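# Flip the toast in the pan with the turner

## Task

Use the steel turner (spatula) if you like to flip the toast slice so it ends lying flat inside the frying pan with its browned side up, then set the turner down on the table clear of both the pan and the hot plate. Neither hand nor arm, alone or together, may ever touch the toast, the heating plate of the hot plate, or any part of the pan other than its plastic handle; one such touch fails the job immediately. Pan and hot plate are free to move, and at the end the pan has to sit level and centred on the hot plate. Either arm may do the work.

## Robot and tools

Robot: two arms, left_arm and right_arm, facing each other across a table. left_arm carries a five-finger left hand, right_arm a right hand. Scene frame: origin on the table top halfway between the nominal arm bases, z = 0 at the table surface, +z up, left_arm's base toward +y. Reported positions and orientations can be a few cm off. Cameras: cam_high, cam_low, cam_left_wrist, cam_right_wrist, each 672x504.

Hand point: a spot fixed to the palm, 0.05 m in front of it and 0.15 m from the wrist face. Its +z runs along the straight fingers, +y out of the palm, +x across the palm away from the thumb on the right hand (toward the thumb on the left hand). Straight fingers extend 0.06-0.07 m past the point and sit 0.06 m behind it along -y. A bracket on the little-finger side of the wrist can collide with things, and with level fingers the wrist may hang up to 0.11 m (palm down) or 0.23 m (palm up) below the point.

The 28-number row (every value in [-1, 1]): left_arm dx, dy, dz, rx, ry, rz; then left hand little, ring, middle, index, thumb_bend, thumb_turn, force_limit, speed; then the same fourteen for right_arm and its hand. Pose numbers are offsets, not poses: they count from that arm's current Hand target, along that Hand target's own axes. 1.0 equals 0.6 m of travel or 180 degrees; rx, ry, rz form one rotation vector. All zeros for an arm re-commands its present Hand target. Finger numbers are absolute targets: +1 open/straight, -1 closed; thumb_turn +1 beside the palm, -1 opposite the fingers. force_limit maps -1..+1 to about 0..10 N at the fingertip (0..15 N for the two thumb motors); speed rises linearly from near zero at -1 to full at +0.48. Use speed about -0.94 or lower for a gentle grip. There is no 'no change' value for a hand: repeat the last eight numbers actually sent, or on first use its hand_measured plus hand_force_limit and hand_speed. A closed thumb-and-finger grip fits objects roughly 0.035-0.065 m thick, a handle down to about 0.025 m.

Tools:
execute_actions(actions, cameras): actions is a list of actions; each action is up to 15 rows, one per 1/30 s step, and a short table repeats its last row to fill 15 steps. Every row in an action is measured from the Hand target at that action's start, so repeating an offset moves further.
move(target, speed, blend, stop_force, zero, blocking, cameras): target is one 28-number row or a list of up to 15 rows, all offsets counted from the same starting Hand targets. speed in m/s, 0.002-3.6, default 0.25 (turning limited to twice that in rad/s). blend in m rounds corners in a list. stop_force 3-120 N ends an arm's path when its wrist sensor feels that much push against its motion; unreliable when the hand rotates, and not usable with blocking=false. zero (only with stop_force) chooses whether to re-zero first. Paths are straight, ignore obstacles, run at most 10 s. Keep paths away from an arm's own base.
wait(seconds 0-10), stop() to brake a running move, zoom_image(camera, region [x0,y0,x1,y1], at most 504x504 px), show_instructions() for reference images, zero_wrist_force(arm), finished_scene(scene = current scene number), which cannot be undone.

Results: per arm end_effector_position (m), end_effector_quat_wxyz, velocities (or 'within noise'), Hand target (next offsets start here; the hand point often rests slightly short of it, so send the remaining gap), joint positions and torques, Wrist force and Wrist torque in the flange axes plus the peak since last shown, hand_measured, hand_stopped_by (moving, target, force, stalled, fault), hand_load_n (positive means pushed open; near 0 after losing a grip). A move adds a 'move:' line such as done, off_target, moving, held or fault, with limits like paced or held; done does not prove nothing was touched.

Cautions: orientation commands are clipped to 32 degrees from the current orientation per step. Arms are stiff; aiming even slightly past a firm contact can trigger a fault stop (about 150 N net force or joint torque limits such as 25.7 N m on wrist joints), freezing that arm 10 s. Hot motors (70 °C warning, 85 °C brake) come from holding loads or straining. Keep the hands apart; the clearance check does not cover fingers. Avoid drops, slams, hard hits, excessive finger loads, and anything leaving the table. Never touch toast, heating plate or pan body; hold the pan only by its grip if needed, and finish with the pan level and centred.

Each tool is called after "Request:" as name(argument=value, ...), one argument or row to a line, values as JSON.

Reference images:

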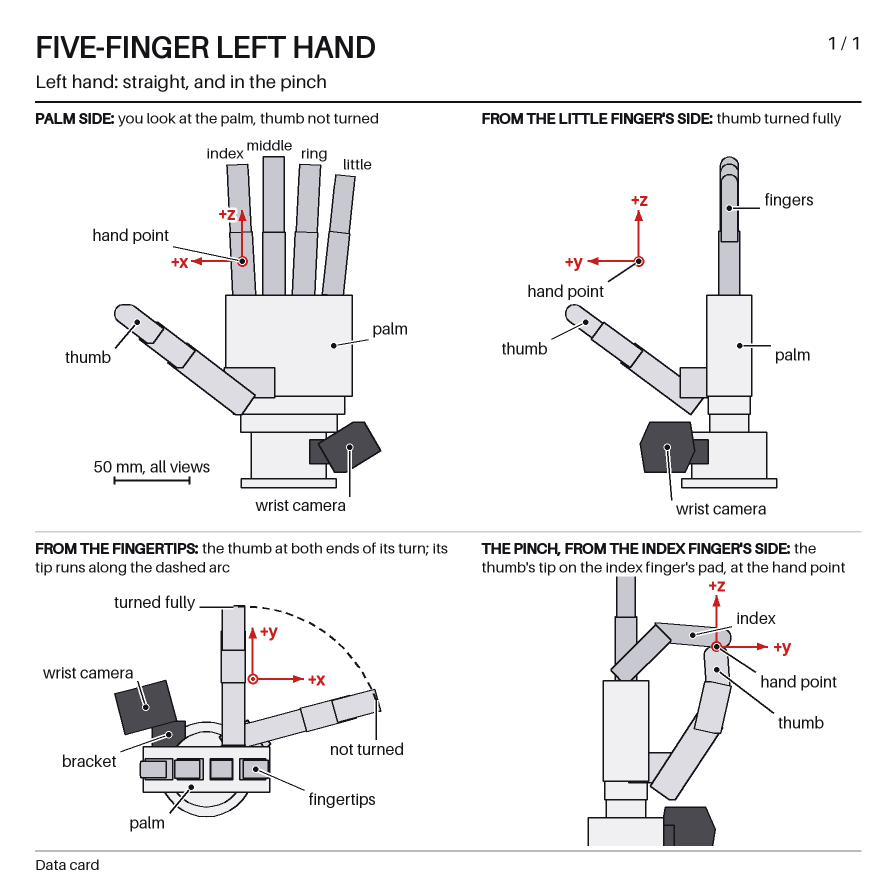

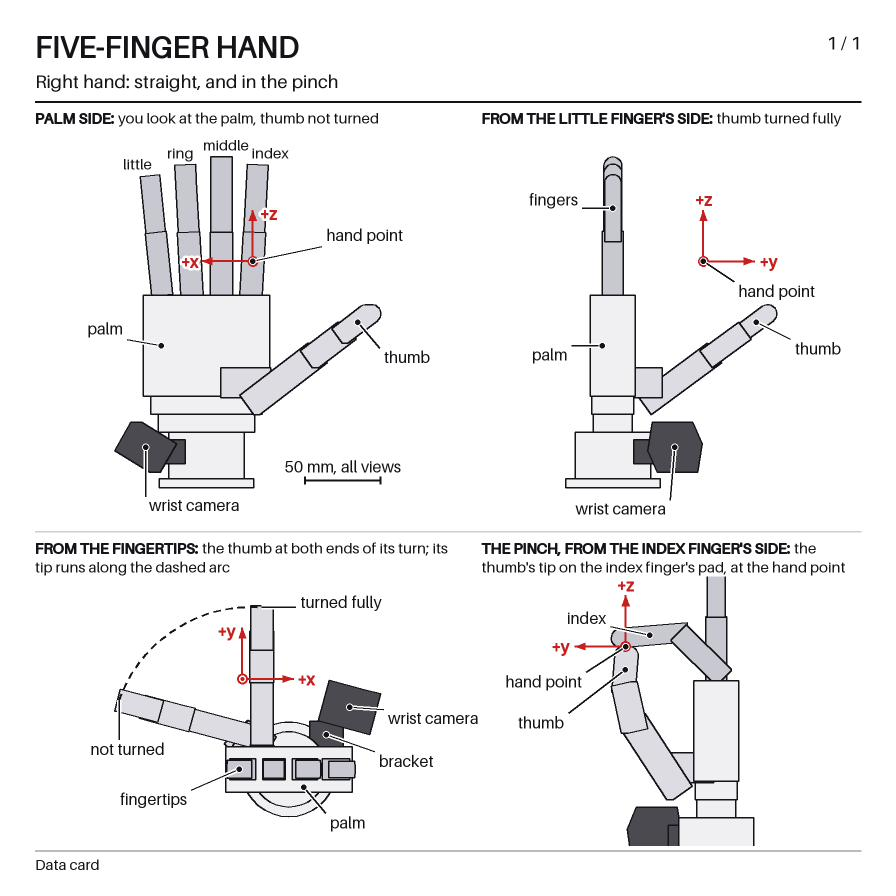

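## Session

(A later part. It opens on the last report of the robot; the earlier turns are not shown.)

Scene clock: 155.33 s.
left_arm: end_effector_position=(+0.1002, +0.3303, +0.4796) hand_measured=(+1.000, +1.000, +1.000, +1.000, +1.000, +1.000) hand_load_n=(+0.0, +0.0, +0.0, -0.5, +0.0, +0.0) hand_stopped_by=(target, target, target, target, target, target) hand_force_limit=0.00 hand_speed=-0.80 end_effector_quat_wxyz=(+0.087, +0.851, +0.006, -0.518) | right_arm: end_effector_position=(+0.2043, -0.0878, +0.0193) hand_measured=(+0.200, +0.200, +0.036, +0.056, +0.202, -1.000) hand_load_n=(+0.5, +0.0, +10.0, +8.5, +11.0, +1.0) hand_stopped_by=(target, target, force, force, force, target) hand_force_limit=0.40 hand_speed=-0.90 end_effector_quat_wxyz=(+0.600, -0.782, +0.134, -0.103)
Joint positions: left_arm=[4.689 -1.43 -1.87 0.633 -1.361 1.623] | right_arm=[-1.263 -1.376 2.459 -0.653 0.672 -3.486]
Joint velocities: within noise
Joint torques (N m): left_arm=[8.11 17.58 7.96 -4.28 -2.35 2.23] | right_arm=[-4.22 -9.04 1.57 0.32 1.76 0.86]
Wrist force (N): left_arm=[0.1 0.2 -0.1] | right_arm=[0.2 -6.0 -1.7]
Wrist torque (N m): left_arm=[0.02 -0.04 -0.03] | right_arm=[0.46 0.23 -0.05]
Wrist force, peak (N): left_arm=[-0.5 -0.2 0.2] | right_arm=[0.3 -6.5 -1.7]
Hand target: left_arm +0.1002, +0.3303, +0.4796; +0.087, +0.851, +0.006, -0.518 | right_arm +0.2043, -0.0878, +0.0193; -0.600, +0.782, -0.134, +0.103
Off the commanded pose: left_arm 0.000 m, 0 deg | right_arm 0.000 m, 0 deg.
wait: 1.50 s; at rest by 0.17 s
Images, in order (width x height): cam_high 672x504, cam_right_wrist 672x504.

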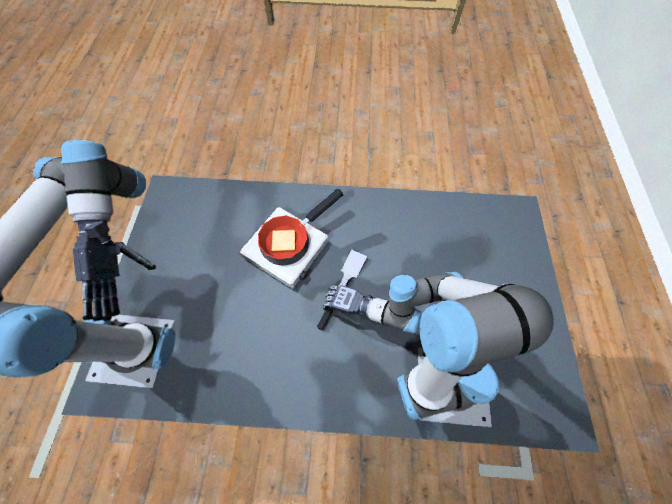

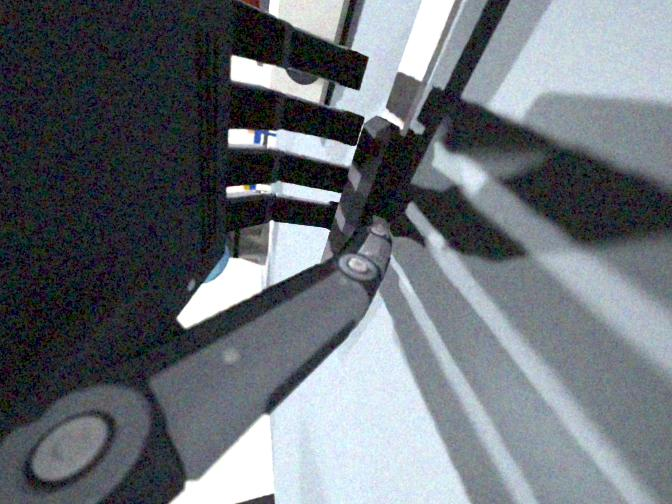

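Request:
move(
  target=[0,0,0,0,0,0,1,1,1,1,1,1,0,-0.8,0,0,0,0,0,0,-0.4,-0.4,-0.5,-0.5,-0.05,-1,-0.96,-0.9],
  speed=0.02,
  cameras=[],
)

Request:
wait(
  seconds=2.5,
  cameras=["cam_right_wrist"],
)

Scene clock: 160.30 s.
left_arm: end_effector_position=(+0.1002, +0.3303, +0.4796) hand_measured=(+1.000, +1.000, +1.000, +1.000, +1.000, +1.000) hand_load_n=(+0.0, +0.0, +0.0, +0.0, +0.0, +0.0) hand_stopped_by=(target, target, target, target, target, target) hand_force_limit=0.00 hand_speed=-0.80 end_effector_quat_wxyz=(+0.087, +0.851, +0.006, -0.518) | right_arm: end_effector_position=(+0.2043, -0.0878, +0.0193) hand_measured=(-0.400, +0.024, +0.036, +0.056, +0.202, -1.000) hand_load_n=(+0.0, +1.0, +10.0, +8.5, +11.0, +1.0) hand_stopped_by=(target, force, force, force, force, target) hand_force_limit=-0.96 hand_speed=-0.90 end_effector_quat_wxyz=(+0.600, -0.782, +0.134, -0.103)
Joint positions: left_arm=[4.689 -1.43 -1.87 0.633 -1.361 1.623] | right_arm=[-1.263 -1.376 2.459 -0.653 0.672 -3.486]
Joint velocities: within noise
Joint torques (N m): left_arm=[8.84 16.28 6.36 -4.14 -2.22 2.13] | right_arm=[0.9 -26.07 -1.54 0.06 1.85 1.7]
Wrist force (N): left_arm=[-0.2 -0.1 0.0] | right_arm=[0.1 -6.4 -1.2]
Wrist torque (N m): left_arm=[-0.02 0.01 -0.04] | right_arm=[0.47 0.22 -0.07]
Wrist force, peak (N): left_arm=[-0.4 0.2 -0.3] | right_arm=[0.1 -6.7 -1.0]
Hand target: left_arm +0.1002, +0.3303, +0.4796; +0.087, +0.851, +0.006, -0.518 | right_arm +0.2043, -0.0878, +0.0193; -0.600, +0.782, -0.134, +0.103
Off the commanded pose: left_arm 0.000 m, 0 deg | right_arm 0.000 m, 0 deg.
move: done
No camera images: "cameras" was empty.

Scene clock: 162.80 s.
left_arm: end_effector_position=(+0.1002, +0.3303, +0.4796) hand_measured=(+1.000, +1.000, +1.000, +1.000, +1.000, +1.000) hand_load_n=(+0.0, +0.5, +0.0, +0.0, +0.0, +0.0) hand_stopped_by=(target, target, target, target, target, target) hand_force_limit=0.00 hand_speed=-0.80 end_effector_quat_wxyz=(+0.087, +0.851, +0.006, -0.518) | right_arm: end_effector_position=(+0.2043, -0.0878, +0.0193) hand_measured=(-0.400, +0.024, +0.036, +0.056, +0.202, -1.000) hand_load_n=(+0.0, +1.5, +10.0, +8.5, +11.0, +1.0) hand_stopped_by=(target, force, force, force, force, target) hand_force_limit=-0.96 hand_speed=-0.90 end_effector_quat_wxyz=(+0.600, -0.782, +0.134, -0.103)
Joint positions: left_arm=[4.689 -1.43 -1.87 0.633 -1.361 1.623] | right_arm=[-1.263 -1.376 2.459 -0.653 0.672 -3.486]
Joint velocities: within noise
Joint torques (N m): left_arm=[8.62 17.25 5.87 -4.2 -2.28 1.96] | right_arm=[3.18 -25.81 -2.96 -0.03 1.76 1.86]
Wrist force (N): left_arm=[-0.5 0.0 -0.1] | right_arm=[0.1 -6.4 -1.0]
Wrist torque (N m): left_arm=[0.00 0.06 -0.06] | right_arm=[0.44 0.21 -0.07]
Wrist force, peak (N): left_arm=[-0.5 0.2 0.0] | right_arm=[0.2 -6.6 -1.0]
Hand target: left_arm +0.1002, +0.3303, +0.4796; +0.087, +0.851, +0.006, -0.518 | right_arm +0.2043, -0.0878, +0.0193; -0.600, +0.782, -0.134, +0.103
Off the commanded pose: left_arm 0.000 m, 0 deg | right_arm 0.000 m, 0 deg.
wait: 2.50 s; at rest by 0.17 s
Images, in order (width x height): cam_right_wrist 672x504.

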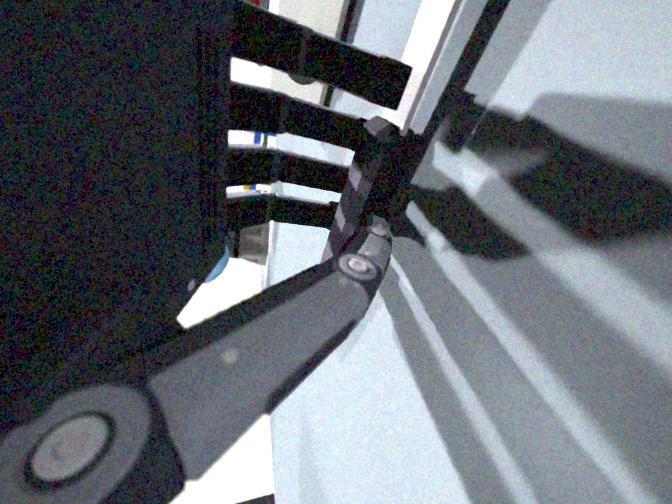

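Request:
move(
  target=[0,0,0,0,0,0,1,1,1,1,1,1,0,-0.8,0,-0.1288,-0.0345,0,0,0,-0.4,-0.4,-0.5,-0.5,-0.05,-1,-0.96,-0.9],
  speed=0.05,
)

Request:
zoom_image(
  camera="cam_low",
  region=[250, 170, 430, 270],
)

Scene clock: 167.50 s.
left_arm: end_effector_position=(+0.1002, +0.3303, +0.4796) hand_measured=(+1.000, +1.000, +1.000, +1.000, +1.000, +1.000) hand_load_n=(+0.0, +0.0, +0.0, +0.0, +0.0, +0.0) hand_stopped_by=(target, target, target, target, target, target) hand_force_limit=0.00 hand_speed=-0.80 end_effector_quat_wxyz=(+0.087, +0.851, +0.006, -0.518) | right_arm: end_effector_position=(+0.2043, -0.0877, +0.0993) hand_measured=(-0.400, +0.024, +0.036, +0.056, +0.204, -1.000) hand_load_n=(+0.0, +3.0, +8.5, +6.5, +11.5, +0.0) hand_stopped_by=(target, force, force, force, force, target) hand_force_limit=-0.96 hand_speed=-0.90 end_effector_quat_wxyz=(+0.600, -0.782, +0.134, -0.103)
Joint positions: left_arm=[4.689 -1.43 -1.87 0.633 -1.361 1.623] | right_arm=[-1.263 -1.604 2.379 -0.345 0.672 -3.486]
Joint velocities: within noise
Joint torques (N m): left_arm=[9.05 16.84 7.15 -3.99 -2.36 1.83] | right_arm=[-12.02 -27 -30.58 1.19 -2.3 -3.01]
Wrist force (N): left_arm=[-0.4 0.0 0.0] | right_arm=[-0.7 2.5 0.6]
Wrist torque (N m): left_arm=[-0.01 0.03 -0.05] | right_arm=[0.23 0.07 0.08]
Wrist force, peak (N): left_arm=[-0.5 0.3 0.2] | right_arm=[0.3 -6.6 -0.8]
Hand target: left_arm +0.1002, +0.3303, +0.4796; +0.087, +0.851, +0.006, -0.518 | right_arm +0.2043, -0.0877, +0.0993; -0.600, +0.782, -0.134, +0.103
Off the commanded pose: left_arm 0.000 m, 0 deg | right_arm 0.000 m, 0 deg.
move: done

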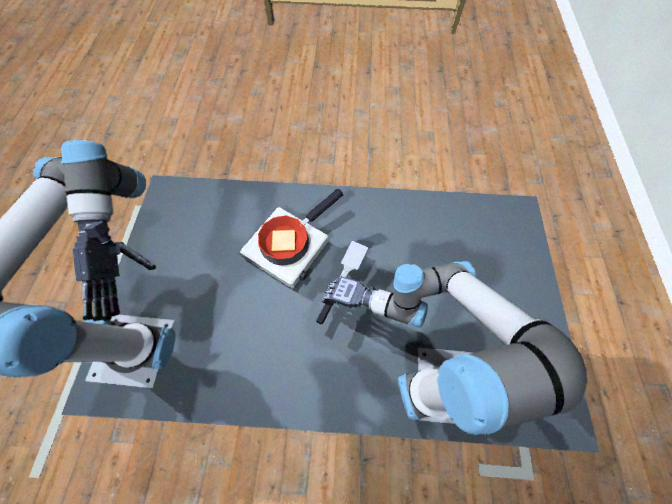

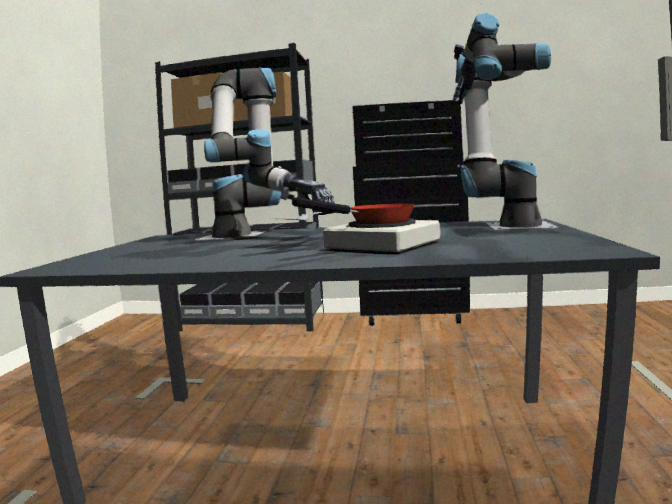

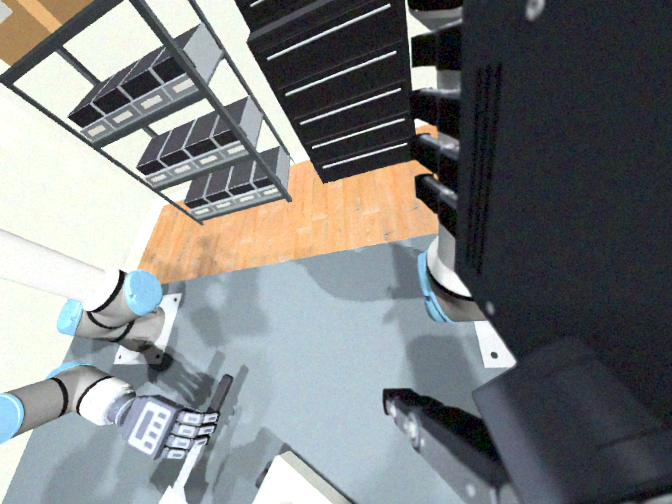

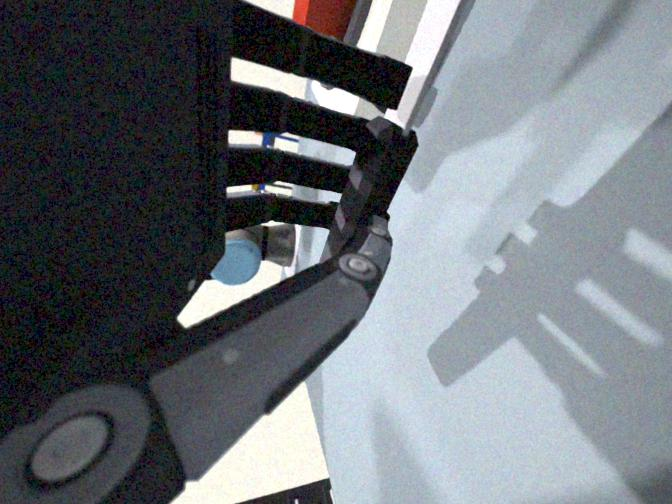

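Scaled by 2.800.

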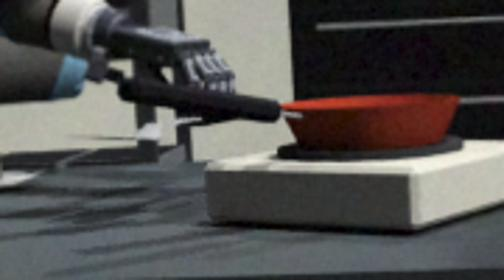

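Request:
zoom_image(
  camera="cam_high",
  region=[310, 230, 380, 330],
)

Request:
zoom_image(
  camera="cam_low",
  region=[270, 195, 340, 235],
)

Request:
zoom_image(
  camera="cam_high",
  region=[235, 190, 345, 290],
)

Scaled by 5.040.

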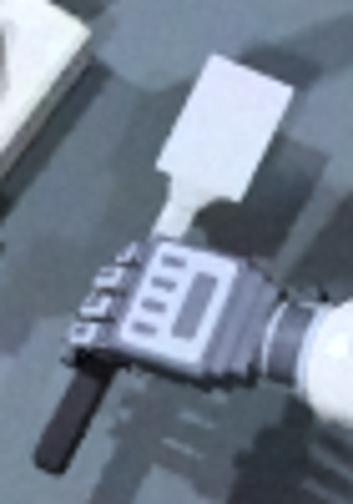

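Scaled by 7.200.

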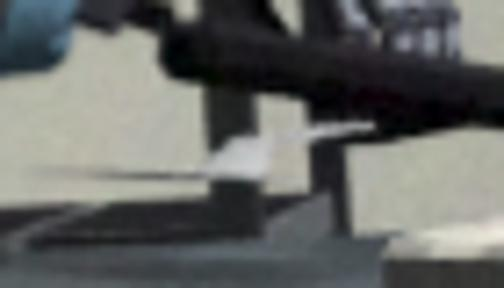

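Scaled by 4.582.

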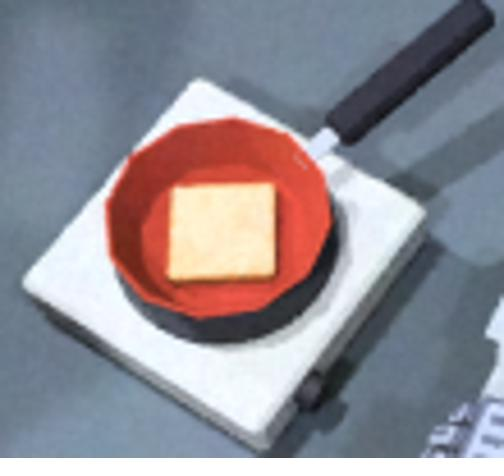

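Request:
move(
  target=[0,0,0,0,0,0,1,1,1,1,1,1,0,-0.8,0,-0.0966,-0.0259,0,-0.0359,0.1342,-0.4,-0.4,-0.5,-0.5,-0.05,-1,-0.96,-0.9],
  speed=0.12,
  cameras=["cam_low","cam_high"],
)

Request:
zoom_image(
  camera="cam_low",
  region=[260, 185, 360, 245],
)

Scene clock: 195.43 s.
left_arm: end_effector_position=(+0.1002, +0.3303, +0.4796) hand_measured=(+1.000, +1.000, +1.000, +1.000, +1.000, +1.000) hand_load_n=(+0.0, +0.0, +0.0, +0.0, -0.5, +0.0) hand_stopped_by=(target, target, target, target, target, target) hand_force_limit=0.00 hand_speed=-0.80 end_effector_quat_wxyz=(+0.087, +0.851, +0.006, -0.518) | right_arm: end_effector_position=(+0.2044, -0.0877, +0.1593) hand_measured=(-0.400, +0.024, +0.036, +0.056, +0.204, -1.000) hand_load_n=(+0.0, +3.0, +9.0, +6.5, +12.0, -0.5) hand_stopped_by=(target, force, force, force, force, target) hand_force_limit=-0.96 hand_speed=-0.90 end_effector_quat_wxyz=(+0.615, -0.741, +0.261, +0.069)
Joint positions: left_arm=[4.689 -1.43 -1.87 0.633 -1.361 1.623] | right_arm=[-1.374 -1.578 2.252 -0.121 0.464 -3.197]
Joint velocities: within noise
Joint torques (N m): left_arm=[7.82 17.31 6.73 -3.85 -2.26 2.15] | right_arm=[-11.13 -3.61 -31.96 2.46 -2.34 2.22]
Wrist force (N): left_arm=[-0.5 0.2 0.2] | right_arm=[-0.2 3.0 0.0]
Wrist torque (N m): left_arm=[0.01 0.07 -0.06] | right_arm=[0.37 0.08 0.05]
Wrist force, peak (N): left_arm=[-0.4 0.4 -0.3] | right_arm=[-0.1 3.2 0.4]
Hand target: left_arm +0.1002, +0.3303, +0.4796; +0.087, +0.851, +0.006, -0.518 | right_arm +0.2044, -0.0877, +0.1593; -0.615, +0.741, -0.261, -0.069
Off the commanded pose: left_arm 0.000 m, 0 deg | right_arm 0.000 m, 0 deg.
move: done
Images, in order (width x height): cam_high 672x504, cam_low 672x504.

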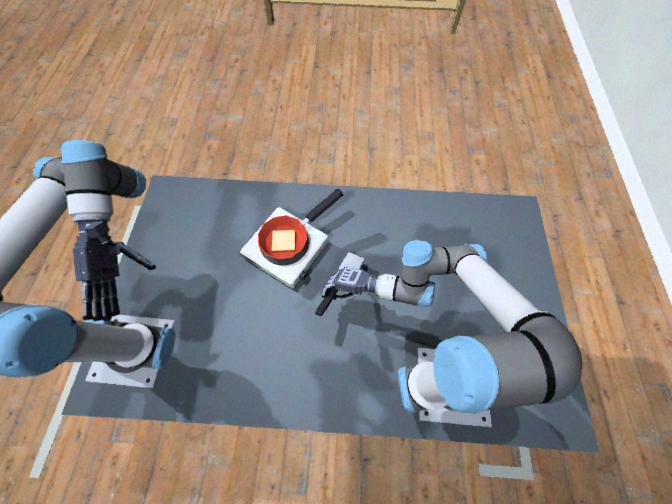

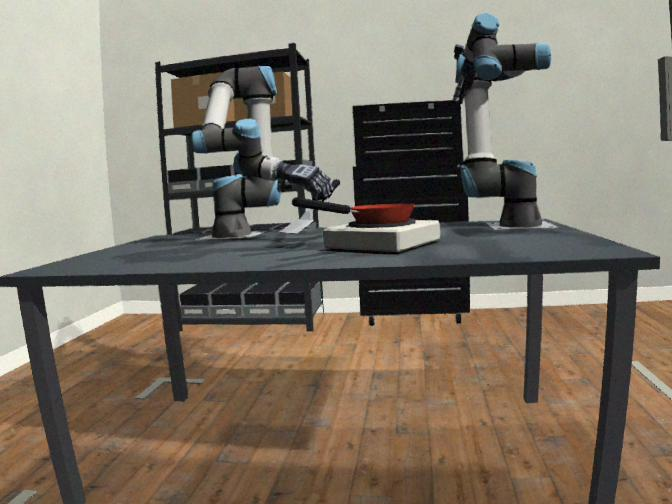

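Scaled by 5.040.

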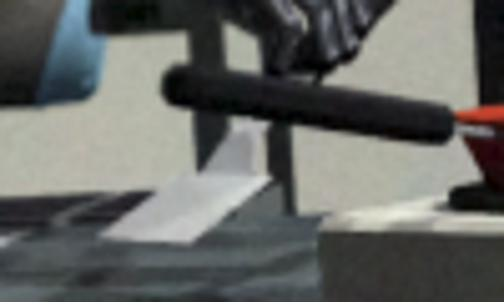

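Request:
move(
  target=[0,0,0,0,0,0,1,1,1,1,1,1,0,-0.8,0.0493,0.1021,0.0274,0,0,0,-0.4,-0.4,-0.5,-0.5,-0.05,-1,-0.96,-0.9],
  speed=0.015,
  stop_force=3,
  cameras=["cam_low","cam_high"],
)

Request:
zoom_image(
  camera="cam_high",
  region=[310, 230, 380, 330],
)

Request:
zoom_image(
  camera="cam_low",
  region=[260, 185, 360, 245],
)

Scene clock: 204.70 s.
left_arm: end_effector_position=(+0.1002, +0.3303, +0.4796) hand_measured=(+1.000, +1.000, +1.000, +1.000, +1.000, +1.000) hand_load_n=(+0.0, +0.0, +0.0, +0.0, +0.0, +0.0) hand_stopped_by=(target, target, target, target, target, target) hand_force_limit=0.00 hand_speed=-0.80 end_effector_quat_wxyz=(+0.087, +0.851, +0.006, -0.518) | right_arm: end_effector_position=(+0.2044, -0.0877, +0.0893) hand_measured=(-0.400, +0.024, +0.036, +0.056, +0.204, -1.000) hand_load_n=(-1.0, +2.0, +9.0, +1.5, +14.0, +0.5) hand_stopped_by=(target, force, force, force, force, target) hand_force_limit=-0.96 hand_speed=-0.90 end_effector_quat_wxyz=(+0.615, -0.741, +0.261, +0.069)
Joint positions: left_arm=[4.689 -1.43 -1.87 0.633 -1.361 1.623] | right_arm=[-1.374 -1.421 2.333 -0.359 0.464 -3.196]
Joint velocities: within noise
Joint torques (N m): left_arm=[7.42 15.95 7.7 -3.91 -2.12 2.02] | right_arm=[-2.53 -6.08 0.98 -0.82 -0.97 2.62]
Wrist force (N): left_arm=[-0.1 0.1 0.1] | right_arm=[-1.7 0.8 -0.5]
Wrist torque (N m): left_arm=[0.00 0.01 -0.04] | right_arm=[0.34 0.15 -0.40]
Wrist force, peak (N): left_arm=[-0.5 -0.1 0.4] | right_arm=[-0.3 3.2 0.0]
Hand target: left_arm +0.1002, +0.3303, +0.4796; +0.087, +0.851, +0.006, -0.518 | right_arm +0.2043, -0.0877, +0.0893; -0.615, +0.741, -0.261, -0.069
Off the commanded pose: left_arm 0.000 m, 0 deg | right_arm 0.000 m, 0 deg.
move: done
Images, in order (width x height): cam_high 672x504, cam_low 672x504.

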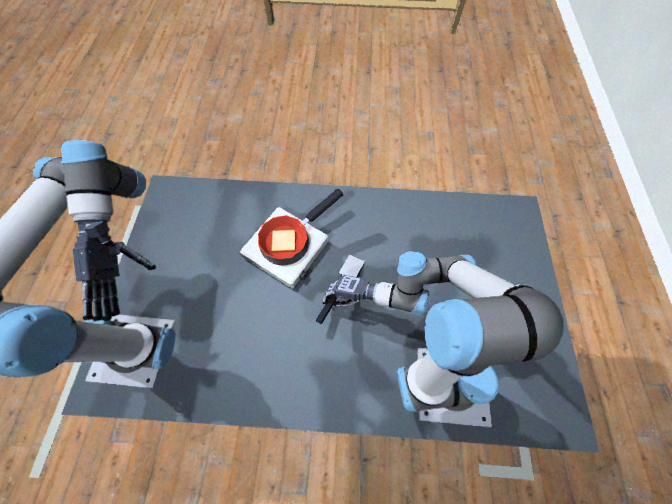

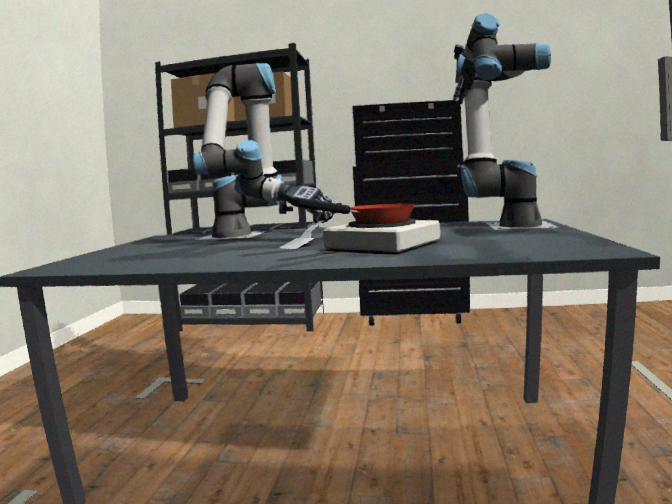

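Scaled by 5.040.

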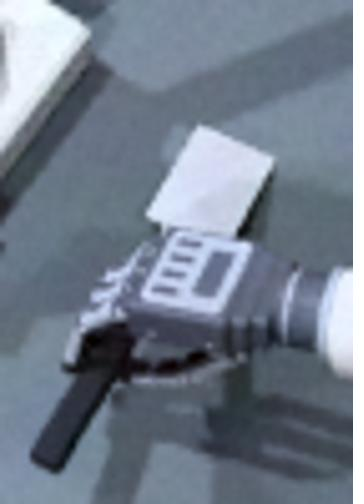

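Scaled by 5.040.

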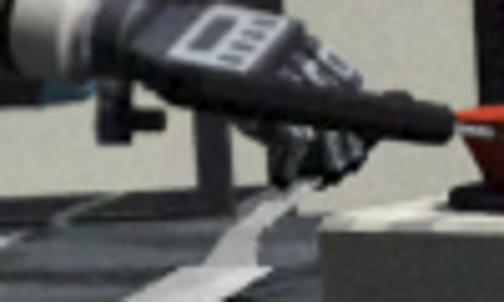

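Request:
move(
  target=[0,0,0,0,0,0,1,1,1,1,1,1,0,-0.8,-0.0141,-0.0292,-0.0078,0,0,0,-0.4,-0.4,-0.5,-0.5,-0.05,-1,-0.96,-0.9],
  speed=0.03,
  cameras=[],
)

Request:
move(
  target=[0,0,0,0,0,0,1,1,1,1,1,1,0,-0.8,0.0035,0.0073,0.0020,0,0,0,-0.4,-0.4,-0.5,-0.5,-0.05,-1,-0.96,-0.9],
  speed=0.03,
  cameras=[],
)

Request:
move(
  target=[0,0,0,0,0,0,1,1,1,1,1,1,0,-0.8,0.0035,0.0073,0.0020,0,0,0,-0.4,-0.4,-0.5,-0.5,-0.05,-1,-0.96,-0.9],
  speed=0.03,
  cameras=[],
)

Request:
move(
  target=[0,0,0,0,0,0,1,1,1,1,1,1,0,-0.8,0.0035,0.0073,0.0020,0,0,0,-0.4,-0.4,-0.5,-0.5,-0.05,-1,-0.96,-0.9],
  speed=0.03,
  cameras=["cam_low","cam_right_wrist"],
)

Request:
zoom_image(
  camera="cam_low",
  region=[260, 195, 360, 255],
)

Scene clock: 215.00 s.
left_arm: end_effector_position=(+0.1002, +0.3303, +0.4796) hand_measured=(+1.000, +1.000, +1.000, +1.000, +1.000, +1.000) hand_load_n=(+0.0, +0.0, +0.0, +0.0, +0.0, +0.0) hand_stopped_by=(target, target, target, target, target, target) hand_force_limit=0.00 hand_speed=-0.80 end_effector_quat_wxyz=(+0.087, +0.851, +0.006, -0.518) | right_arm: end_effector_position=(+0.2043, -0.0876, +0.1093) hand_measured=(-0.400, +0.024, +0.036, +0.056, +0.204, -1.000) hand_load_n=(+0.0, +3.0, +9.5, +4.5, +10.5, +0.5) hand_stopped_by=(target, force, force, force, force, target) hand_force_limit=-0.96 hand_speed=-0.90 end_effector_quat_wxyz=(+0.615, -0.741, +0.261, +0.069)
Joint positions: left_arm=[4.689 -1.43 -1.87 0.633 -1.361 1.623] | right_arm=[-1.374 -1.471 2.313 -0.289 0.464 -3.196]
Joint velocities: within noise
Joint torques (N m): left_arm=[7.02 15 7.78 -3.79 -2.15 2.17] | right_arm=[-6.6 -31.52 -28.17 2.39 -0.43 -2.77]
Wrist force (N): left_arm=[-0.2 -0.2 0.0] | right_arm=[0.0 2.5 -0.1]
Wrist torque (N m): left_arm=[-0.04 0.02 -0.04] | right_arm=[0.31 0.06 0.07]
Wrist force, peak (N): left_arm=[-0.5 0.1 -0.3] | right_arm=[-0.4 2.9 -0.1]
Hand target: left_arm +0.1002, +0.3303, +0.4796; +0.087, +0.851, +0.006, -0.518 | right_arm +0.2044, -0.0877, +0.1093; -0.615, +0.741, -0.261, -0.069
Off the commanded pose: left_arm 0.000 m, 0 deg | right_arm 0.000 m, 0 deg.
move: done
No camera images: "cameras" was empty.

Scene clock: 215.80 s.
left_arm: end_effector_position=(+0.1002, +0.3303, +0.4796) hand_measured=(+1.000, +1.000, +1.000, +1.000, +1.000, +1.000) hand_load_n=(+0.0, +0.0, +0.5, +0.0, +0.0, +0.0) hand_stopped_by=(target, target, target, target, target, target) hand_force_limit=0.00 hand_speed=-0.80 end_effector_quat_wxyz=(+0.087, +0.851, +0.006, -0.518) | right_arm: end_effector_position=(+0.2044, -0.0877, +0.1044) hand_measured=(-0.400, +0.024, +0.036, +0.056, +0.204, -1.000) hand_load_n=(+0.0, +3.0, +9.0, +4.5, +11.0, +0.5) hand_stopped_by=(target, force, force, force, force, target) hand_force_limit=-0.96 hand_speed=-0.90 end_effector_quat_wxyz=(+0.615, -0.741, +0.261, +0.069)
Joint positions: left_arm=[4.689 -1.43 -1.87 0.633 -1.361 1.623] | right_arm=[-1.374 -1.459 2.318 -0.306 0.464 -3.196]
Joint velocities: within noise
Joint torques (N m): left_arm=[7.1 17.1 7.3 -3.96 -2.07 1.89] | right_arm=[-4.16 -5.38 -0.19 -1.12 -0.93 -0.13]
Wrist force (N): left_arm=[-0.2 0.0 -0.1] | right_arm=[-0.7 2.1 -0.2]
Wrist torque (N m): left_arm=[0.01 0.02 -0.04] | right_arm=[0.33 0.11 -0.07]
Wrist force, peak (N): left_arm=[-0.1 0.4 0.3] | right_arm=[-0.1 3.0 -0.1]
Hand target: left_arm +0.1002, +0.3303, +0.4796; +0.087, +0.851, +0.006, -0.518 | right_arm +0.2043, -0.0876, +0.1043; -0.615, +0.741, -0.261, -0.069
Off the commanded pose: left_arm 0.000 m, 0 deg | right_arm 0.000 m, 0 deg.
move: done
No camera images: "cameras" was empty.

Scene clock: 216.60 s.
left_arm: end_effector_position=(+0.1002, +0.3303, +0.4796) hand_measured=(+1.000, +1.000, +1.000, +1.000, +1.000, +1.000) hand_load_n=(+0.0, +0.0, +0.0, +0.0, +0.0, +0.0) hand_stopped_by=(target, target, target, target, target, target) hand_force_limit=0.00 hand_speed=-0.80 end_effector_quat_wxyz=(+0.087, +0.851, +0.006, -0.518) | right_arm: end_effector_position=(+0.2043, -0.0876, +0.0994) hand_measured=(-0.400, +0.024, +0.036, +0.056, +0.204, -1.000) hand_load_n=(+0.0, +3.0, +9.5, +4.0, +11.0, +0.5) hand_stopped_by=(target, force, force, force, force, target) hand_force_limit=-0.96 hand_speed=-0.90 end_effector_quat_wxyz=(+0.615, -0.741, +0.261, +0.069)
Joint positions: left_arm=[4.689 -1.43 -1.87 0.633 -1.361 1.623] | right_arm=[-1.374 -1.447 2.324 -0.324 0.464 -3.196]
Joint velocities: within noise
Joint torques (N m): left_arm=[8 16.11 7.31 -3.91 -1.93 1.92] | right_arm=[8.18 -7.4 0.24 -1.37 1.44 2.43]
Wrist force (N): left_arm=[-0.1 0.0 0.1] | right_arm=[-1.1 1.9 -0.5]
Wrist torque (N m): left_arm=[-0.02 -0.01 -0.04] | right_arm=[0.36 0.14 -0.15]
Wrist force, peak (N): left_arm=[-0.2 0.2 0.4] | right_arm=[-1.2 2.2 -0.5]
Hand target: left_arm +0.1002, +0.3303, +0.4796; +0.087, +0.851, +0.006, -0.518 | right_arm +0.2043, -0.0876, +0.0993; -0.615, +0.741, -0.261, -0.069
Off the commanded pose: left_arm 0.000 m, 0 deg | right_arm 0.000 m, 0 deg.
move: done
No camera images: "cameras" was empty.

Scene clock: 217.40 s.
left_arm: end_effector_position=(+0.1002, +0.3303, +0.4796) hand_measured=(+1.000, +1.000, +1.000, +1.000, +1.000, +1.000) hand_load_n=(+0.0, +0.0, +0.0, +0.5, +0.0, +0.0) hand_stopped_by=(target, target, target, target, target, target) hand_force_limit=0.00 hand_speed=-0.80 end_effector_quat_wxyz=(+0.087, +0.851, +0.006, -0.518) | right_arm: end_effector_position=(+0.2043, -0.0876, +0.0944) hand_measured=(-0.400, +0.024, +0.036, +0.056, +0.204, -1.000) hand_load_n=(+0.0, +3.5, +10.0, +2.5, +10.5, +0.5) hand_stopped_by=(target, force, force, force, force, target) hand_force_limit=-0.96 hand_speed=-0.90 end_effector_quat_wxyz=(+0.615, -0.741, +0.261, +0.069)
Joint positions: left_arm=[4.689 -1.43 -1.87 0.633 -1.361 1.623] | right_arm=[-1.374 -1.434 2.328 -0.341 0.464 -3.196]
Joint velocities: within noise
Joint torques (N m): left_arm=[6.91 16.43 7.88 -3.58 -2.15 1.81] | right_arm=[8.59 -7.01 0.49 -0.77 1.45 2.5]
Wrist force (N): left_arm=[0.0 -0.1 -0.2] | right_arm=[-0.8 1.9 -0.3]
Wrist torque (N m): left_arm=[0.00 -0.01 -0.03] | right_arm=[0.35 0.07 -0.13]
Wrist force, peak (N): left_arm=[-0.2 0.5 -0.1] | right_arm=[-1.3 1.9 0.0]
Hand target: left_arm +0.1002, +0.3303, +0.4796; +0.087, +0.851, +0.006, -0.518 | right_arm +0.2043, -0.0876, +0.0943; -0.615, +0.741, -0.261, -0.069
Off the commanded pose: left_arm 0.000 m, 0 deg | right_arm 0.000 m, 0 deg.
move: done
Images, in order (width x height): cam_low 672x504, cam_right_wrist 672x504.

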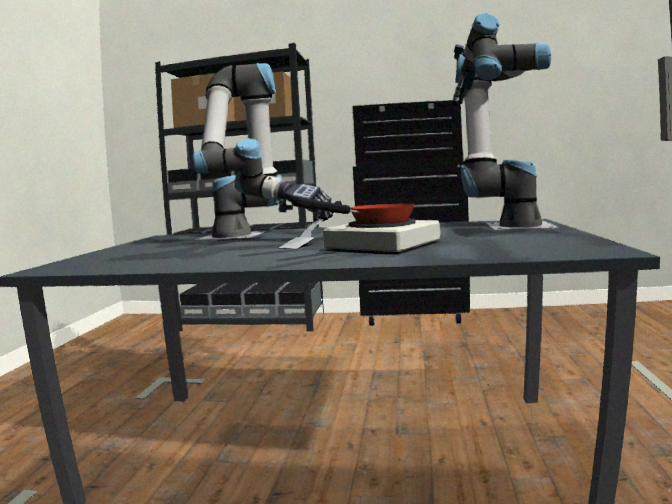

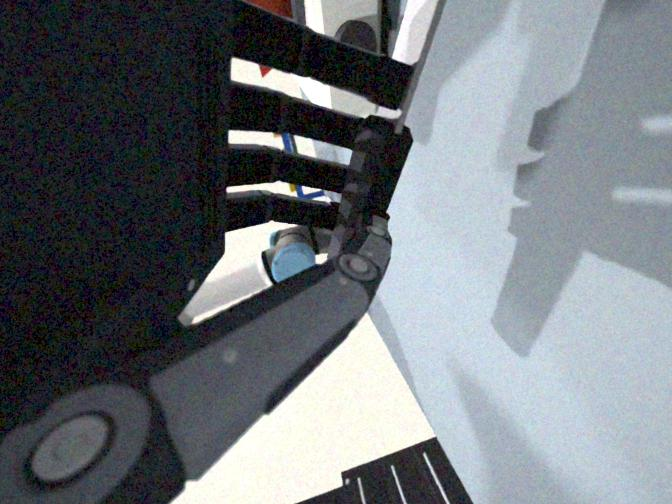

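Scaled by 5.040.

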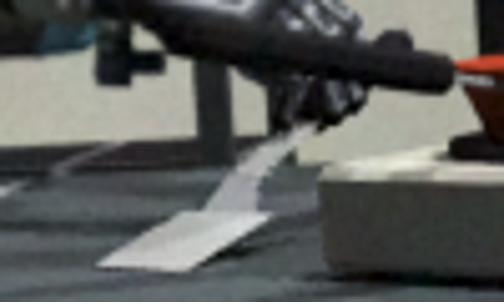

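Request:
move(
  target=[
    [0,0,0,0,0,0,1,1,1,1,1,1,0,-0.8,-0.1761,-0.3648,-0.0978,0,0,0,-0.4,-0.4,-0.5,-0.5,-0.05,-1,-0.96,-0.9],
    [0,0,0,0,0,0,1,1,1,1,1,1,0,-0.8,-0.203,-0.5063,0.2253,-0.0759,-0.1299,0.1759,-0.4,-0.4,-0.5,-0.5,-0.05,-1,-0.96,-0.9],
  ],
  speed=0.2,
)

Request:
zoom_image(
  camera="cam_high",
  region=[235, 190, 345, 290],
)

Request:
zoom_image(
  camera="cam_low",
  region=[290, 160, 450, 260],
)

Scene clock: 231.17 s.
left_arm: end_effector_position=(+0.1002, +0.3303, +0.4796) hand_measured=(+1.000, +1.000, +1.000, +1.000, +1.000, +1.000) hand_load_n=(+0.0, +0.0, +0.0, +0.0, +0.0, +0.0) hand_stopped_by=(target, target, target, target, target, target) hand_force_limit=0.00 hand_speed=-0.80 end_effector_quat_wxyz=(+0.087, +0.851, +0.006, -0.518) | right_arm: end_effector_position=(+0.2731, +0.1102, +0.3799) hand_measured=(-0.400, +0.024, +0.036, +0.056, +0.204, -1.000) hand_load_n=(+0.0, +3.5, +9.0, +5.5, +11.0, +0.0) hand_stopped_by=(target, force, force, force, force, target) hand_force_limit=-0.96 hand_speed=-0.90 end_effector_quat_wxyz=(+0.521, -0.680, +0.313, +0.409)
Joint positions: left_arm=[4.689 -1.43 -1.87 0.633 -1.361 1.623] | right_arm=[-1.037 -1.076 1.165 0.331 0.304 -2.448]
Joint velocities: within noise
Joint torques (N m): left_arm=[6.27 15.4 6.94 -3.58 -1.99 1.99] | right_arm=[8.62 -30.15 -26.31 -1.57 -2.33 2.46]
Wrist force (N): left_arm=[0.1 0.0 0.1] | right_arm=[0.1 2.8 -0.2]
Wrist torque (N m): left_arm=[-0.02 -0.03 -0.02] | right_arm=[0.40 0.14 -0.04]
Wrist force, peak (N): left_arm=[-0.6 -0.1 -0.1] | right_arm=[0.4 3.3 0.1]
Hand target: left_arm +0.1002, +0.3303, +0.4796; +0.087, +0.851, +0.006, -0.518 | right_arm +0.2731, +0.1102, +0.3799; -0.521, +0.680, -0.314, -0.409
Off the commanded pose: left_arm 0.000 m, 0 deg | right_arm 0.000 m, 0 deg.
move: done

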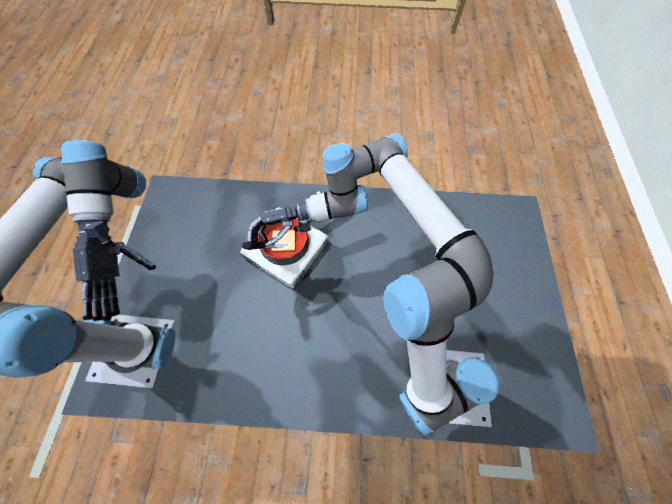

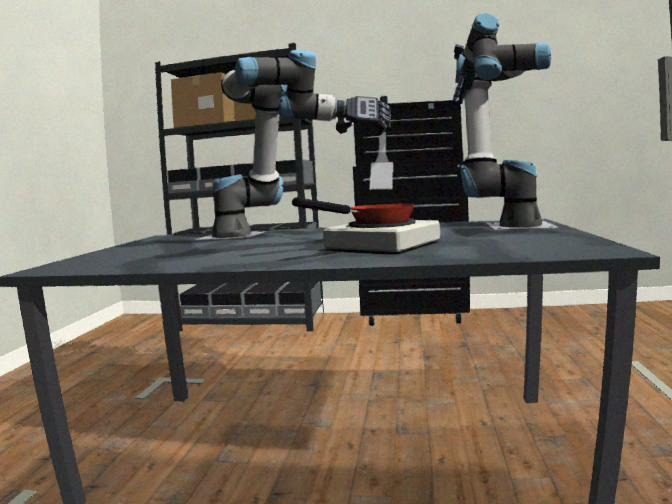

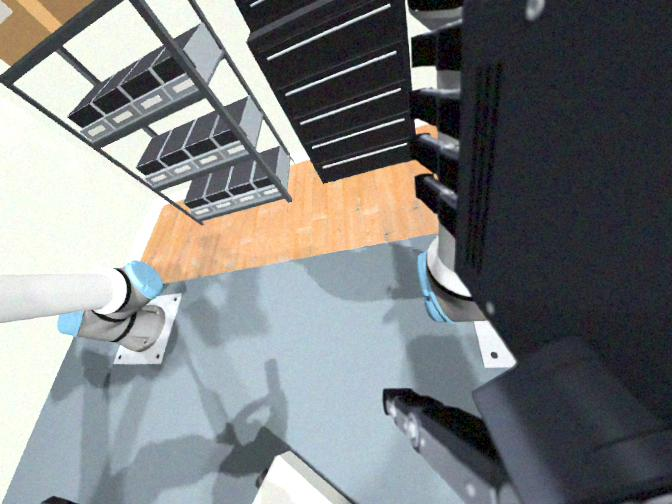

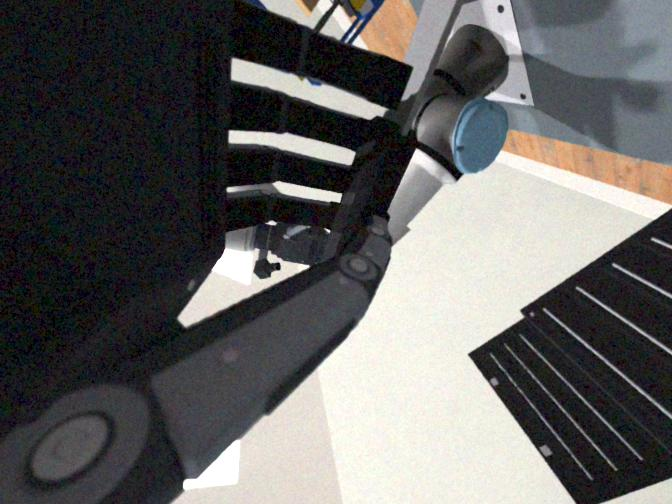

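Scaled by 4.582.

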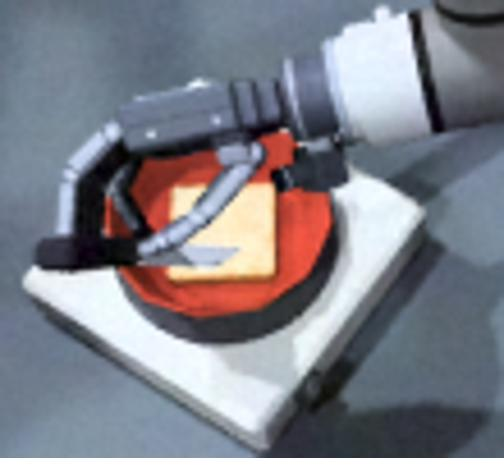

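Scaled by 3.150.

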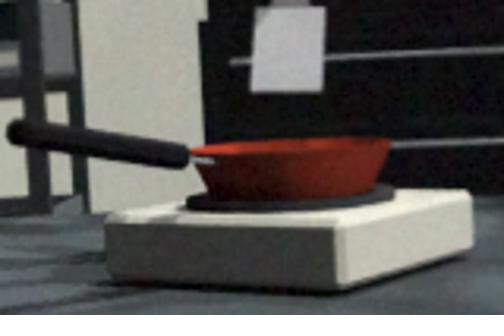

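Request:
move(
  target=[0,0,0,0,0,0,1,1,1,1,1,1,0,-0.8,0.0662,0.034,0.0091,0,0,0,-0.4,-0.4,-0.5,-0.5,-0.05,-1,-0.96,-0.9],
  speed=0.1,
  cameras=["cam_high","cam_low"],
)

Request:
zoom_image(
  camera="cam_high",
  region=[245, 200, 325, 280],
)

Request:
zoom_image(
  camera="cam_low",
  region=[330, 170, 430, 240],
)

Scene clock: 242.63 s.
left_arm: end_effector_position=(+0.1002, +0.3303, +0.4796) hand_measured=(+1.000, +1.000, +1.000, +1.000, +1.000, +1.000) hand_load_n=(+0.0, +0.0, +0.0, +0.0, +0.0, +0.0) hand_stopped_by=(target, target, target, target, target, target) hand_force_limit=0.00 hand_speed=-0.80 end_effector_quat_wxyz=(+0.087, +0.851, +0.006, -0.518) | right_arm: end_effector_position=(+0.2730, +0.1102, +0.3349) hand_measured=(-0.400, +0.024, +0.036, +0.056, +0.204, -1.000) hand_load_n=(+0.0, +3.5, +9.0, +5.5, +11.0, +0.0) hand_stopped_by=(target, force, force, force, force, target) hand_force_limit=-0.96 hand_speed=-0.90 end_effector_quat_wxyz=(+0.521, -0.680, +0.314, +0.409)
Joint positions: left_arm=[4.689 -1.43 -1.87 0.633 -1.361 1.623] | right_arm=[-1.037 -1.06 1.256 0.223 0.304 -2.447]
Joint velocities: within noise
Joint torques (N m): left_arm=[6.53 16.25 7.58 -3.71 -1.93 1.95] | right_arm=[-10.87 -55.38 -7.76 -1.28 -0.01 2.51]
Wrist force (N): left_arm=[0.0 0.1 -0.1] | right_arm=[0.5 2.4 -0.2]
Wrist torque (N m): left_arm=[0.01 -0.01 -0.04] | right_arm=[0.35 0.06 -0.06]
Wrist force, peak (N): left_arm=[-0.6 0.1 -0.1] | right_arm=[1.2 2.8 0.0]
Hand target: left_arm +0.1002, +0.3303, +0.4796; +0.087, +0.851, +0.006, -0.518 | right_arm +0.2730, +0.1102, +0.3349; -0.521, +0.680, -0.314, -0.409
Off the commanded pose: left_arm 0.000 m, 0 deg | right_arm 0.000 m, 0 deg.
move: done
Images, in order (width x height): cam_high 672x504, cam_low 672x504.

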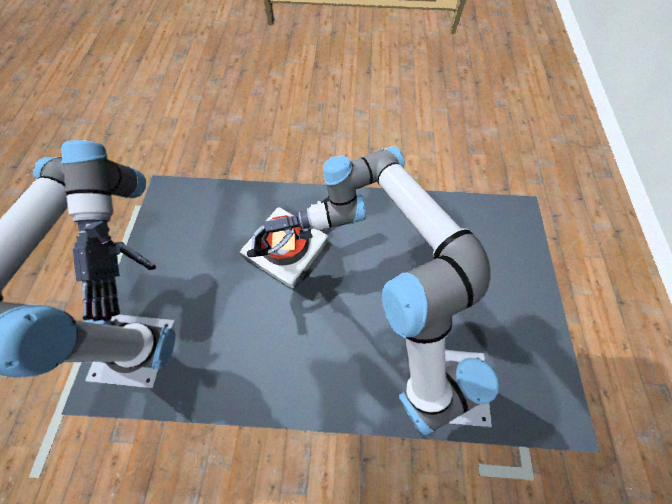

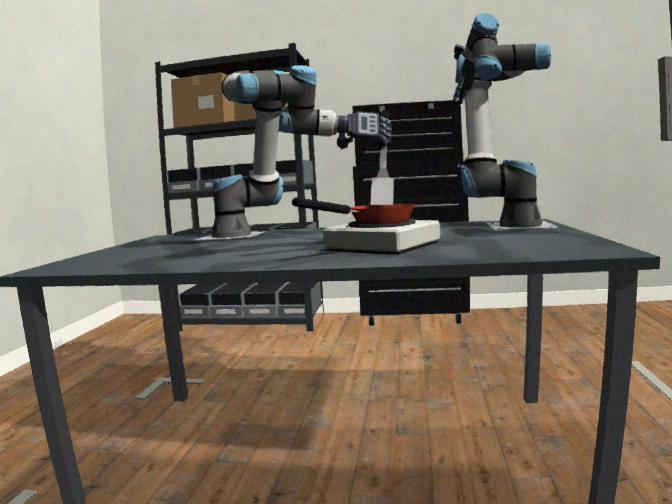

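Scaled by 6.300.

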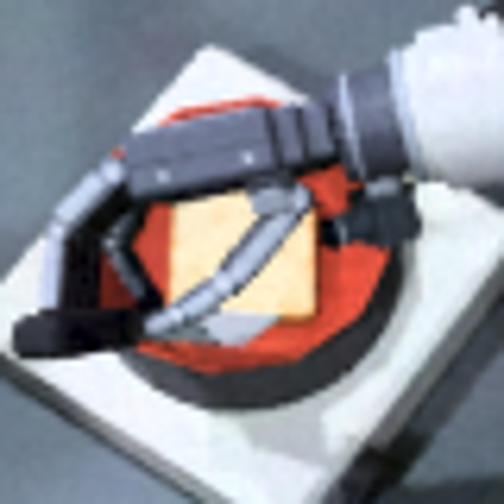

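Scaled by 5.040.

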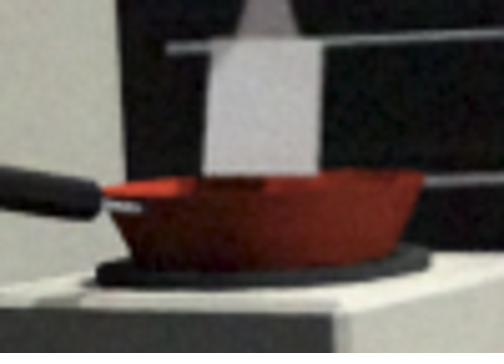

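Request:
move(
  target=[0,0,0,0,0,0,1,1,1,1,1,1,0,-0.8,0.052,0.0358,0.0096,0,0,0,-0.4,-0.4,-0.5,-0.5,-0.05,-1,-0.96,-0.9],
  speed=0.012,
  stop_force=3,
  cameras=["cam_high","cam_low"],
)

Request:
zoom_image(
  camera="cam_high",
  region=[245, 200, 325, 280],
)

Request:
zoom_image(
  camera="cam_low",
  region=[330, 170, 430, 240],
)

Scene clock: 264.33 s.
left_arm: end_effector_position=(+0.1002, +0.3303, +0.4796) hand_measured=(+1.000, +1.000, +1.000, +1.000, +1.000, +1.000) hand_load_n=(+0.0, +0.0, +0.0, +0.0, +0.0, +0.0) hand_stopped_by=(target, target, target, target, target, target) hand_force_limit=0.00 hand_speed=-0.80 end_effector_quat_wxyz=(+0.087, +0.851, +0.006, -0.518) | right_arm: end_effector_position=(+0.2680, +0.1101, +0.2969) hand_measured=(-0.400, +0.024, +0.036, +0.056, +0.204, -1.000) hand_load_n=(+0.0, +3.0, +9.5, +5.0, +11.0, +0.0) hand_stopped_by=(target, force, force, force, force, target) hand_force_limit=-0.96 hand_speed=-0.90 end_effector_quat_wxyz=(+0.521, -0.680, +0.314, +0.409)
Joint positions: left_arm=[4.689 -1.43 -1.87 0.633 -1.361 1.623] | right_arm=[-1.033 -1.048 1.337 0.125 0.308 -2.441]
Joint velocities: within noise
Joint torques (N m): left_arm=[7.59 14.82 8.08 -3.45 -1.81 1.67] | right_arm=[8.61 -30.21 -7.03 -0.93 1.25 2.51]
Wrist force (N): left_arm=[0.0 -0.1 -0.1] | right_arm=[0.1 1.8 -0.5]
Wrist torque (N m): left_arm=[-0.02 -0.02 -0.01] | right_arm=[0.37 0.12 -0.15]
Wrist force, peak (N): left_arm=[-0.6 0.2 0.1] | right_arm=[0.5 2.9 -0.4]
Hand target: left_arm +0.1002, +0.3303, +0.4796; +0.087, +0.851, +0.006, -0.518 | right_arm +0.2680, +0.1101, +0.2969; -0.521, +0.680, -0.314, -0.409
Off the commanded pose: left_arm 0.000 m, 0 deg | right_arm 0.000 m, 0 deg.
move: done
Images, in order (width x height): cam_high 672x504, cam_low 672x504.

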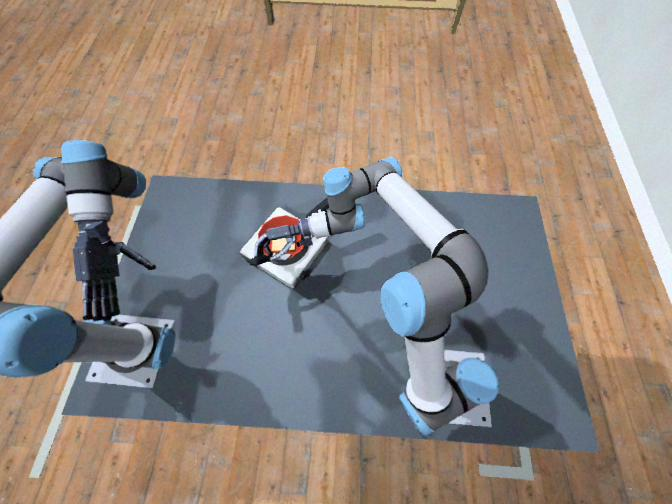

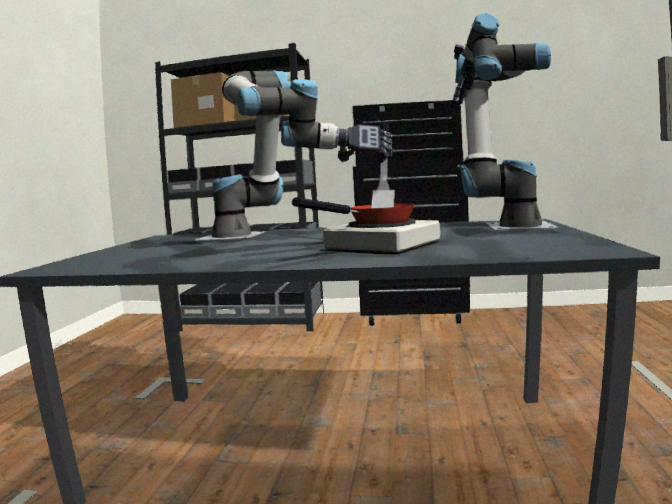

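Scaled by 6.300.

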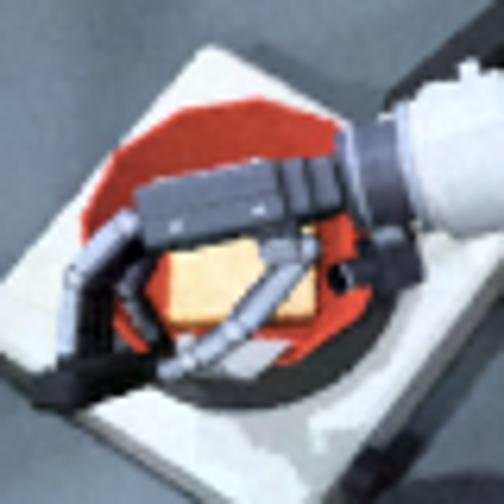

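Scaled by 5.040.

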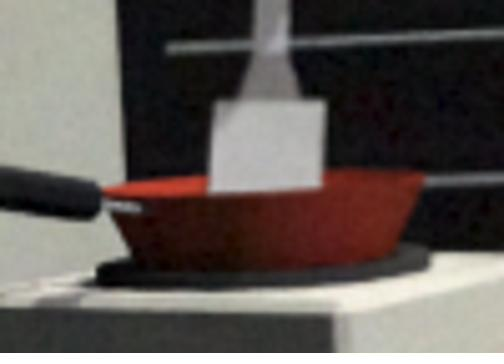

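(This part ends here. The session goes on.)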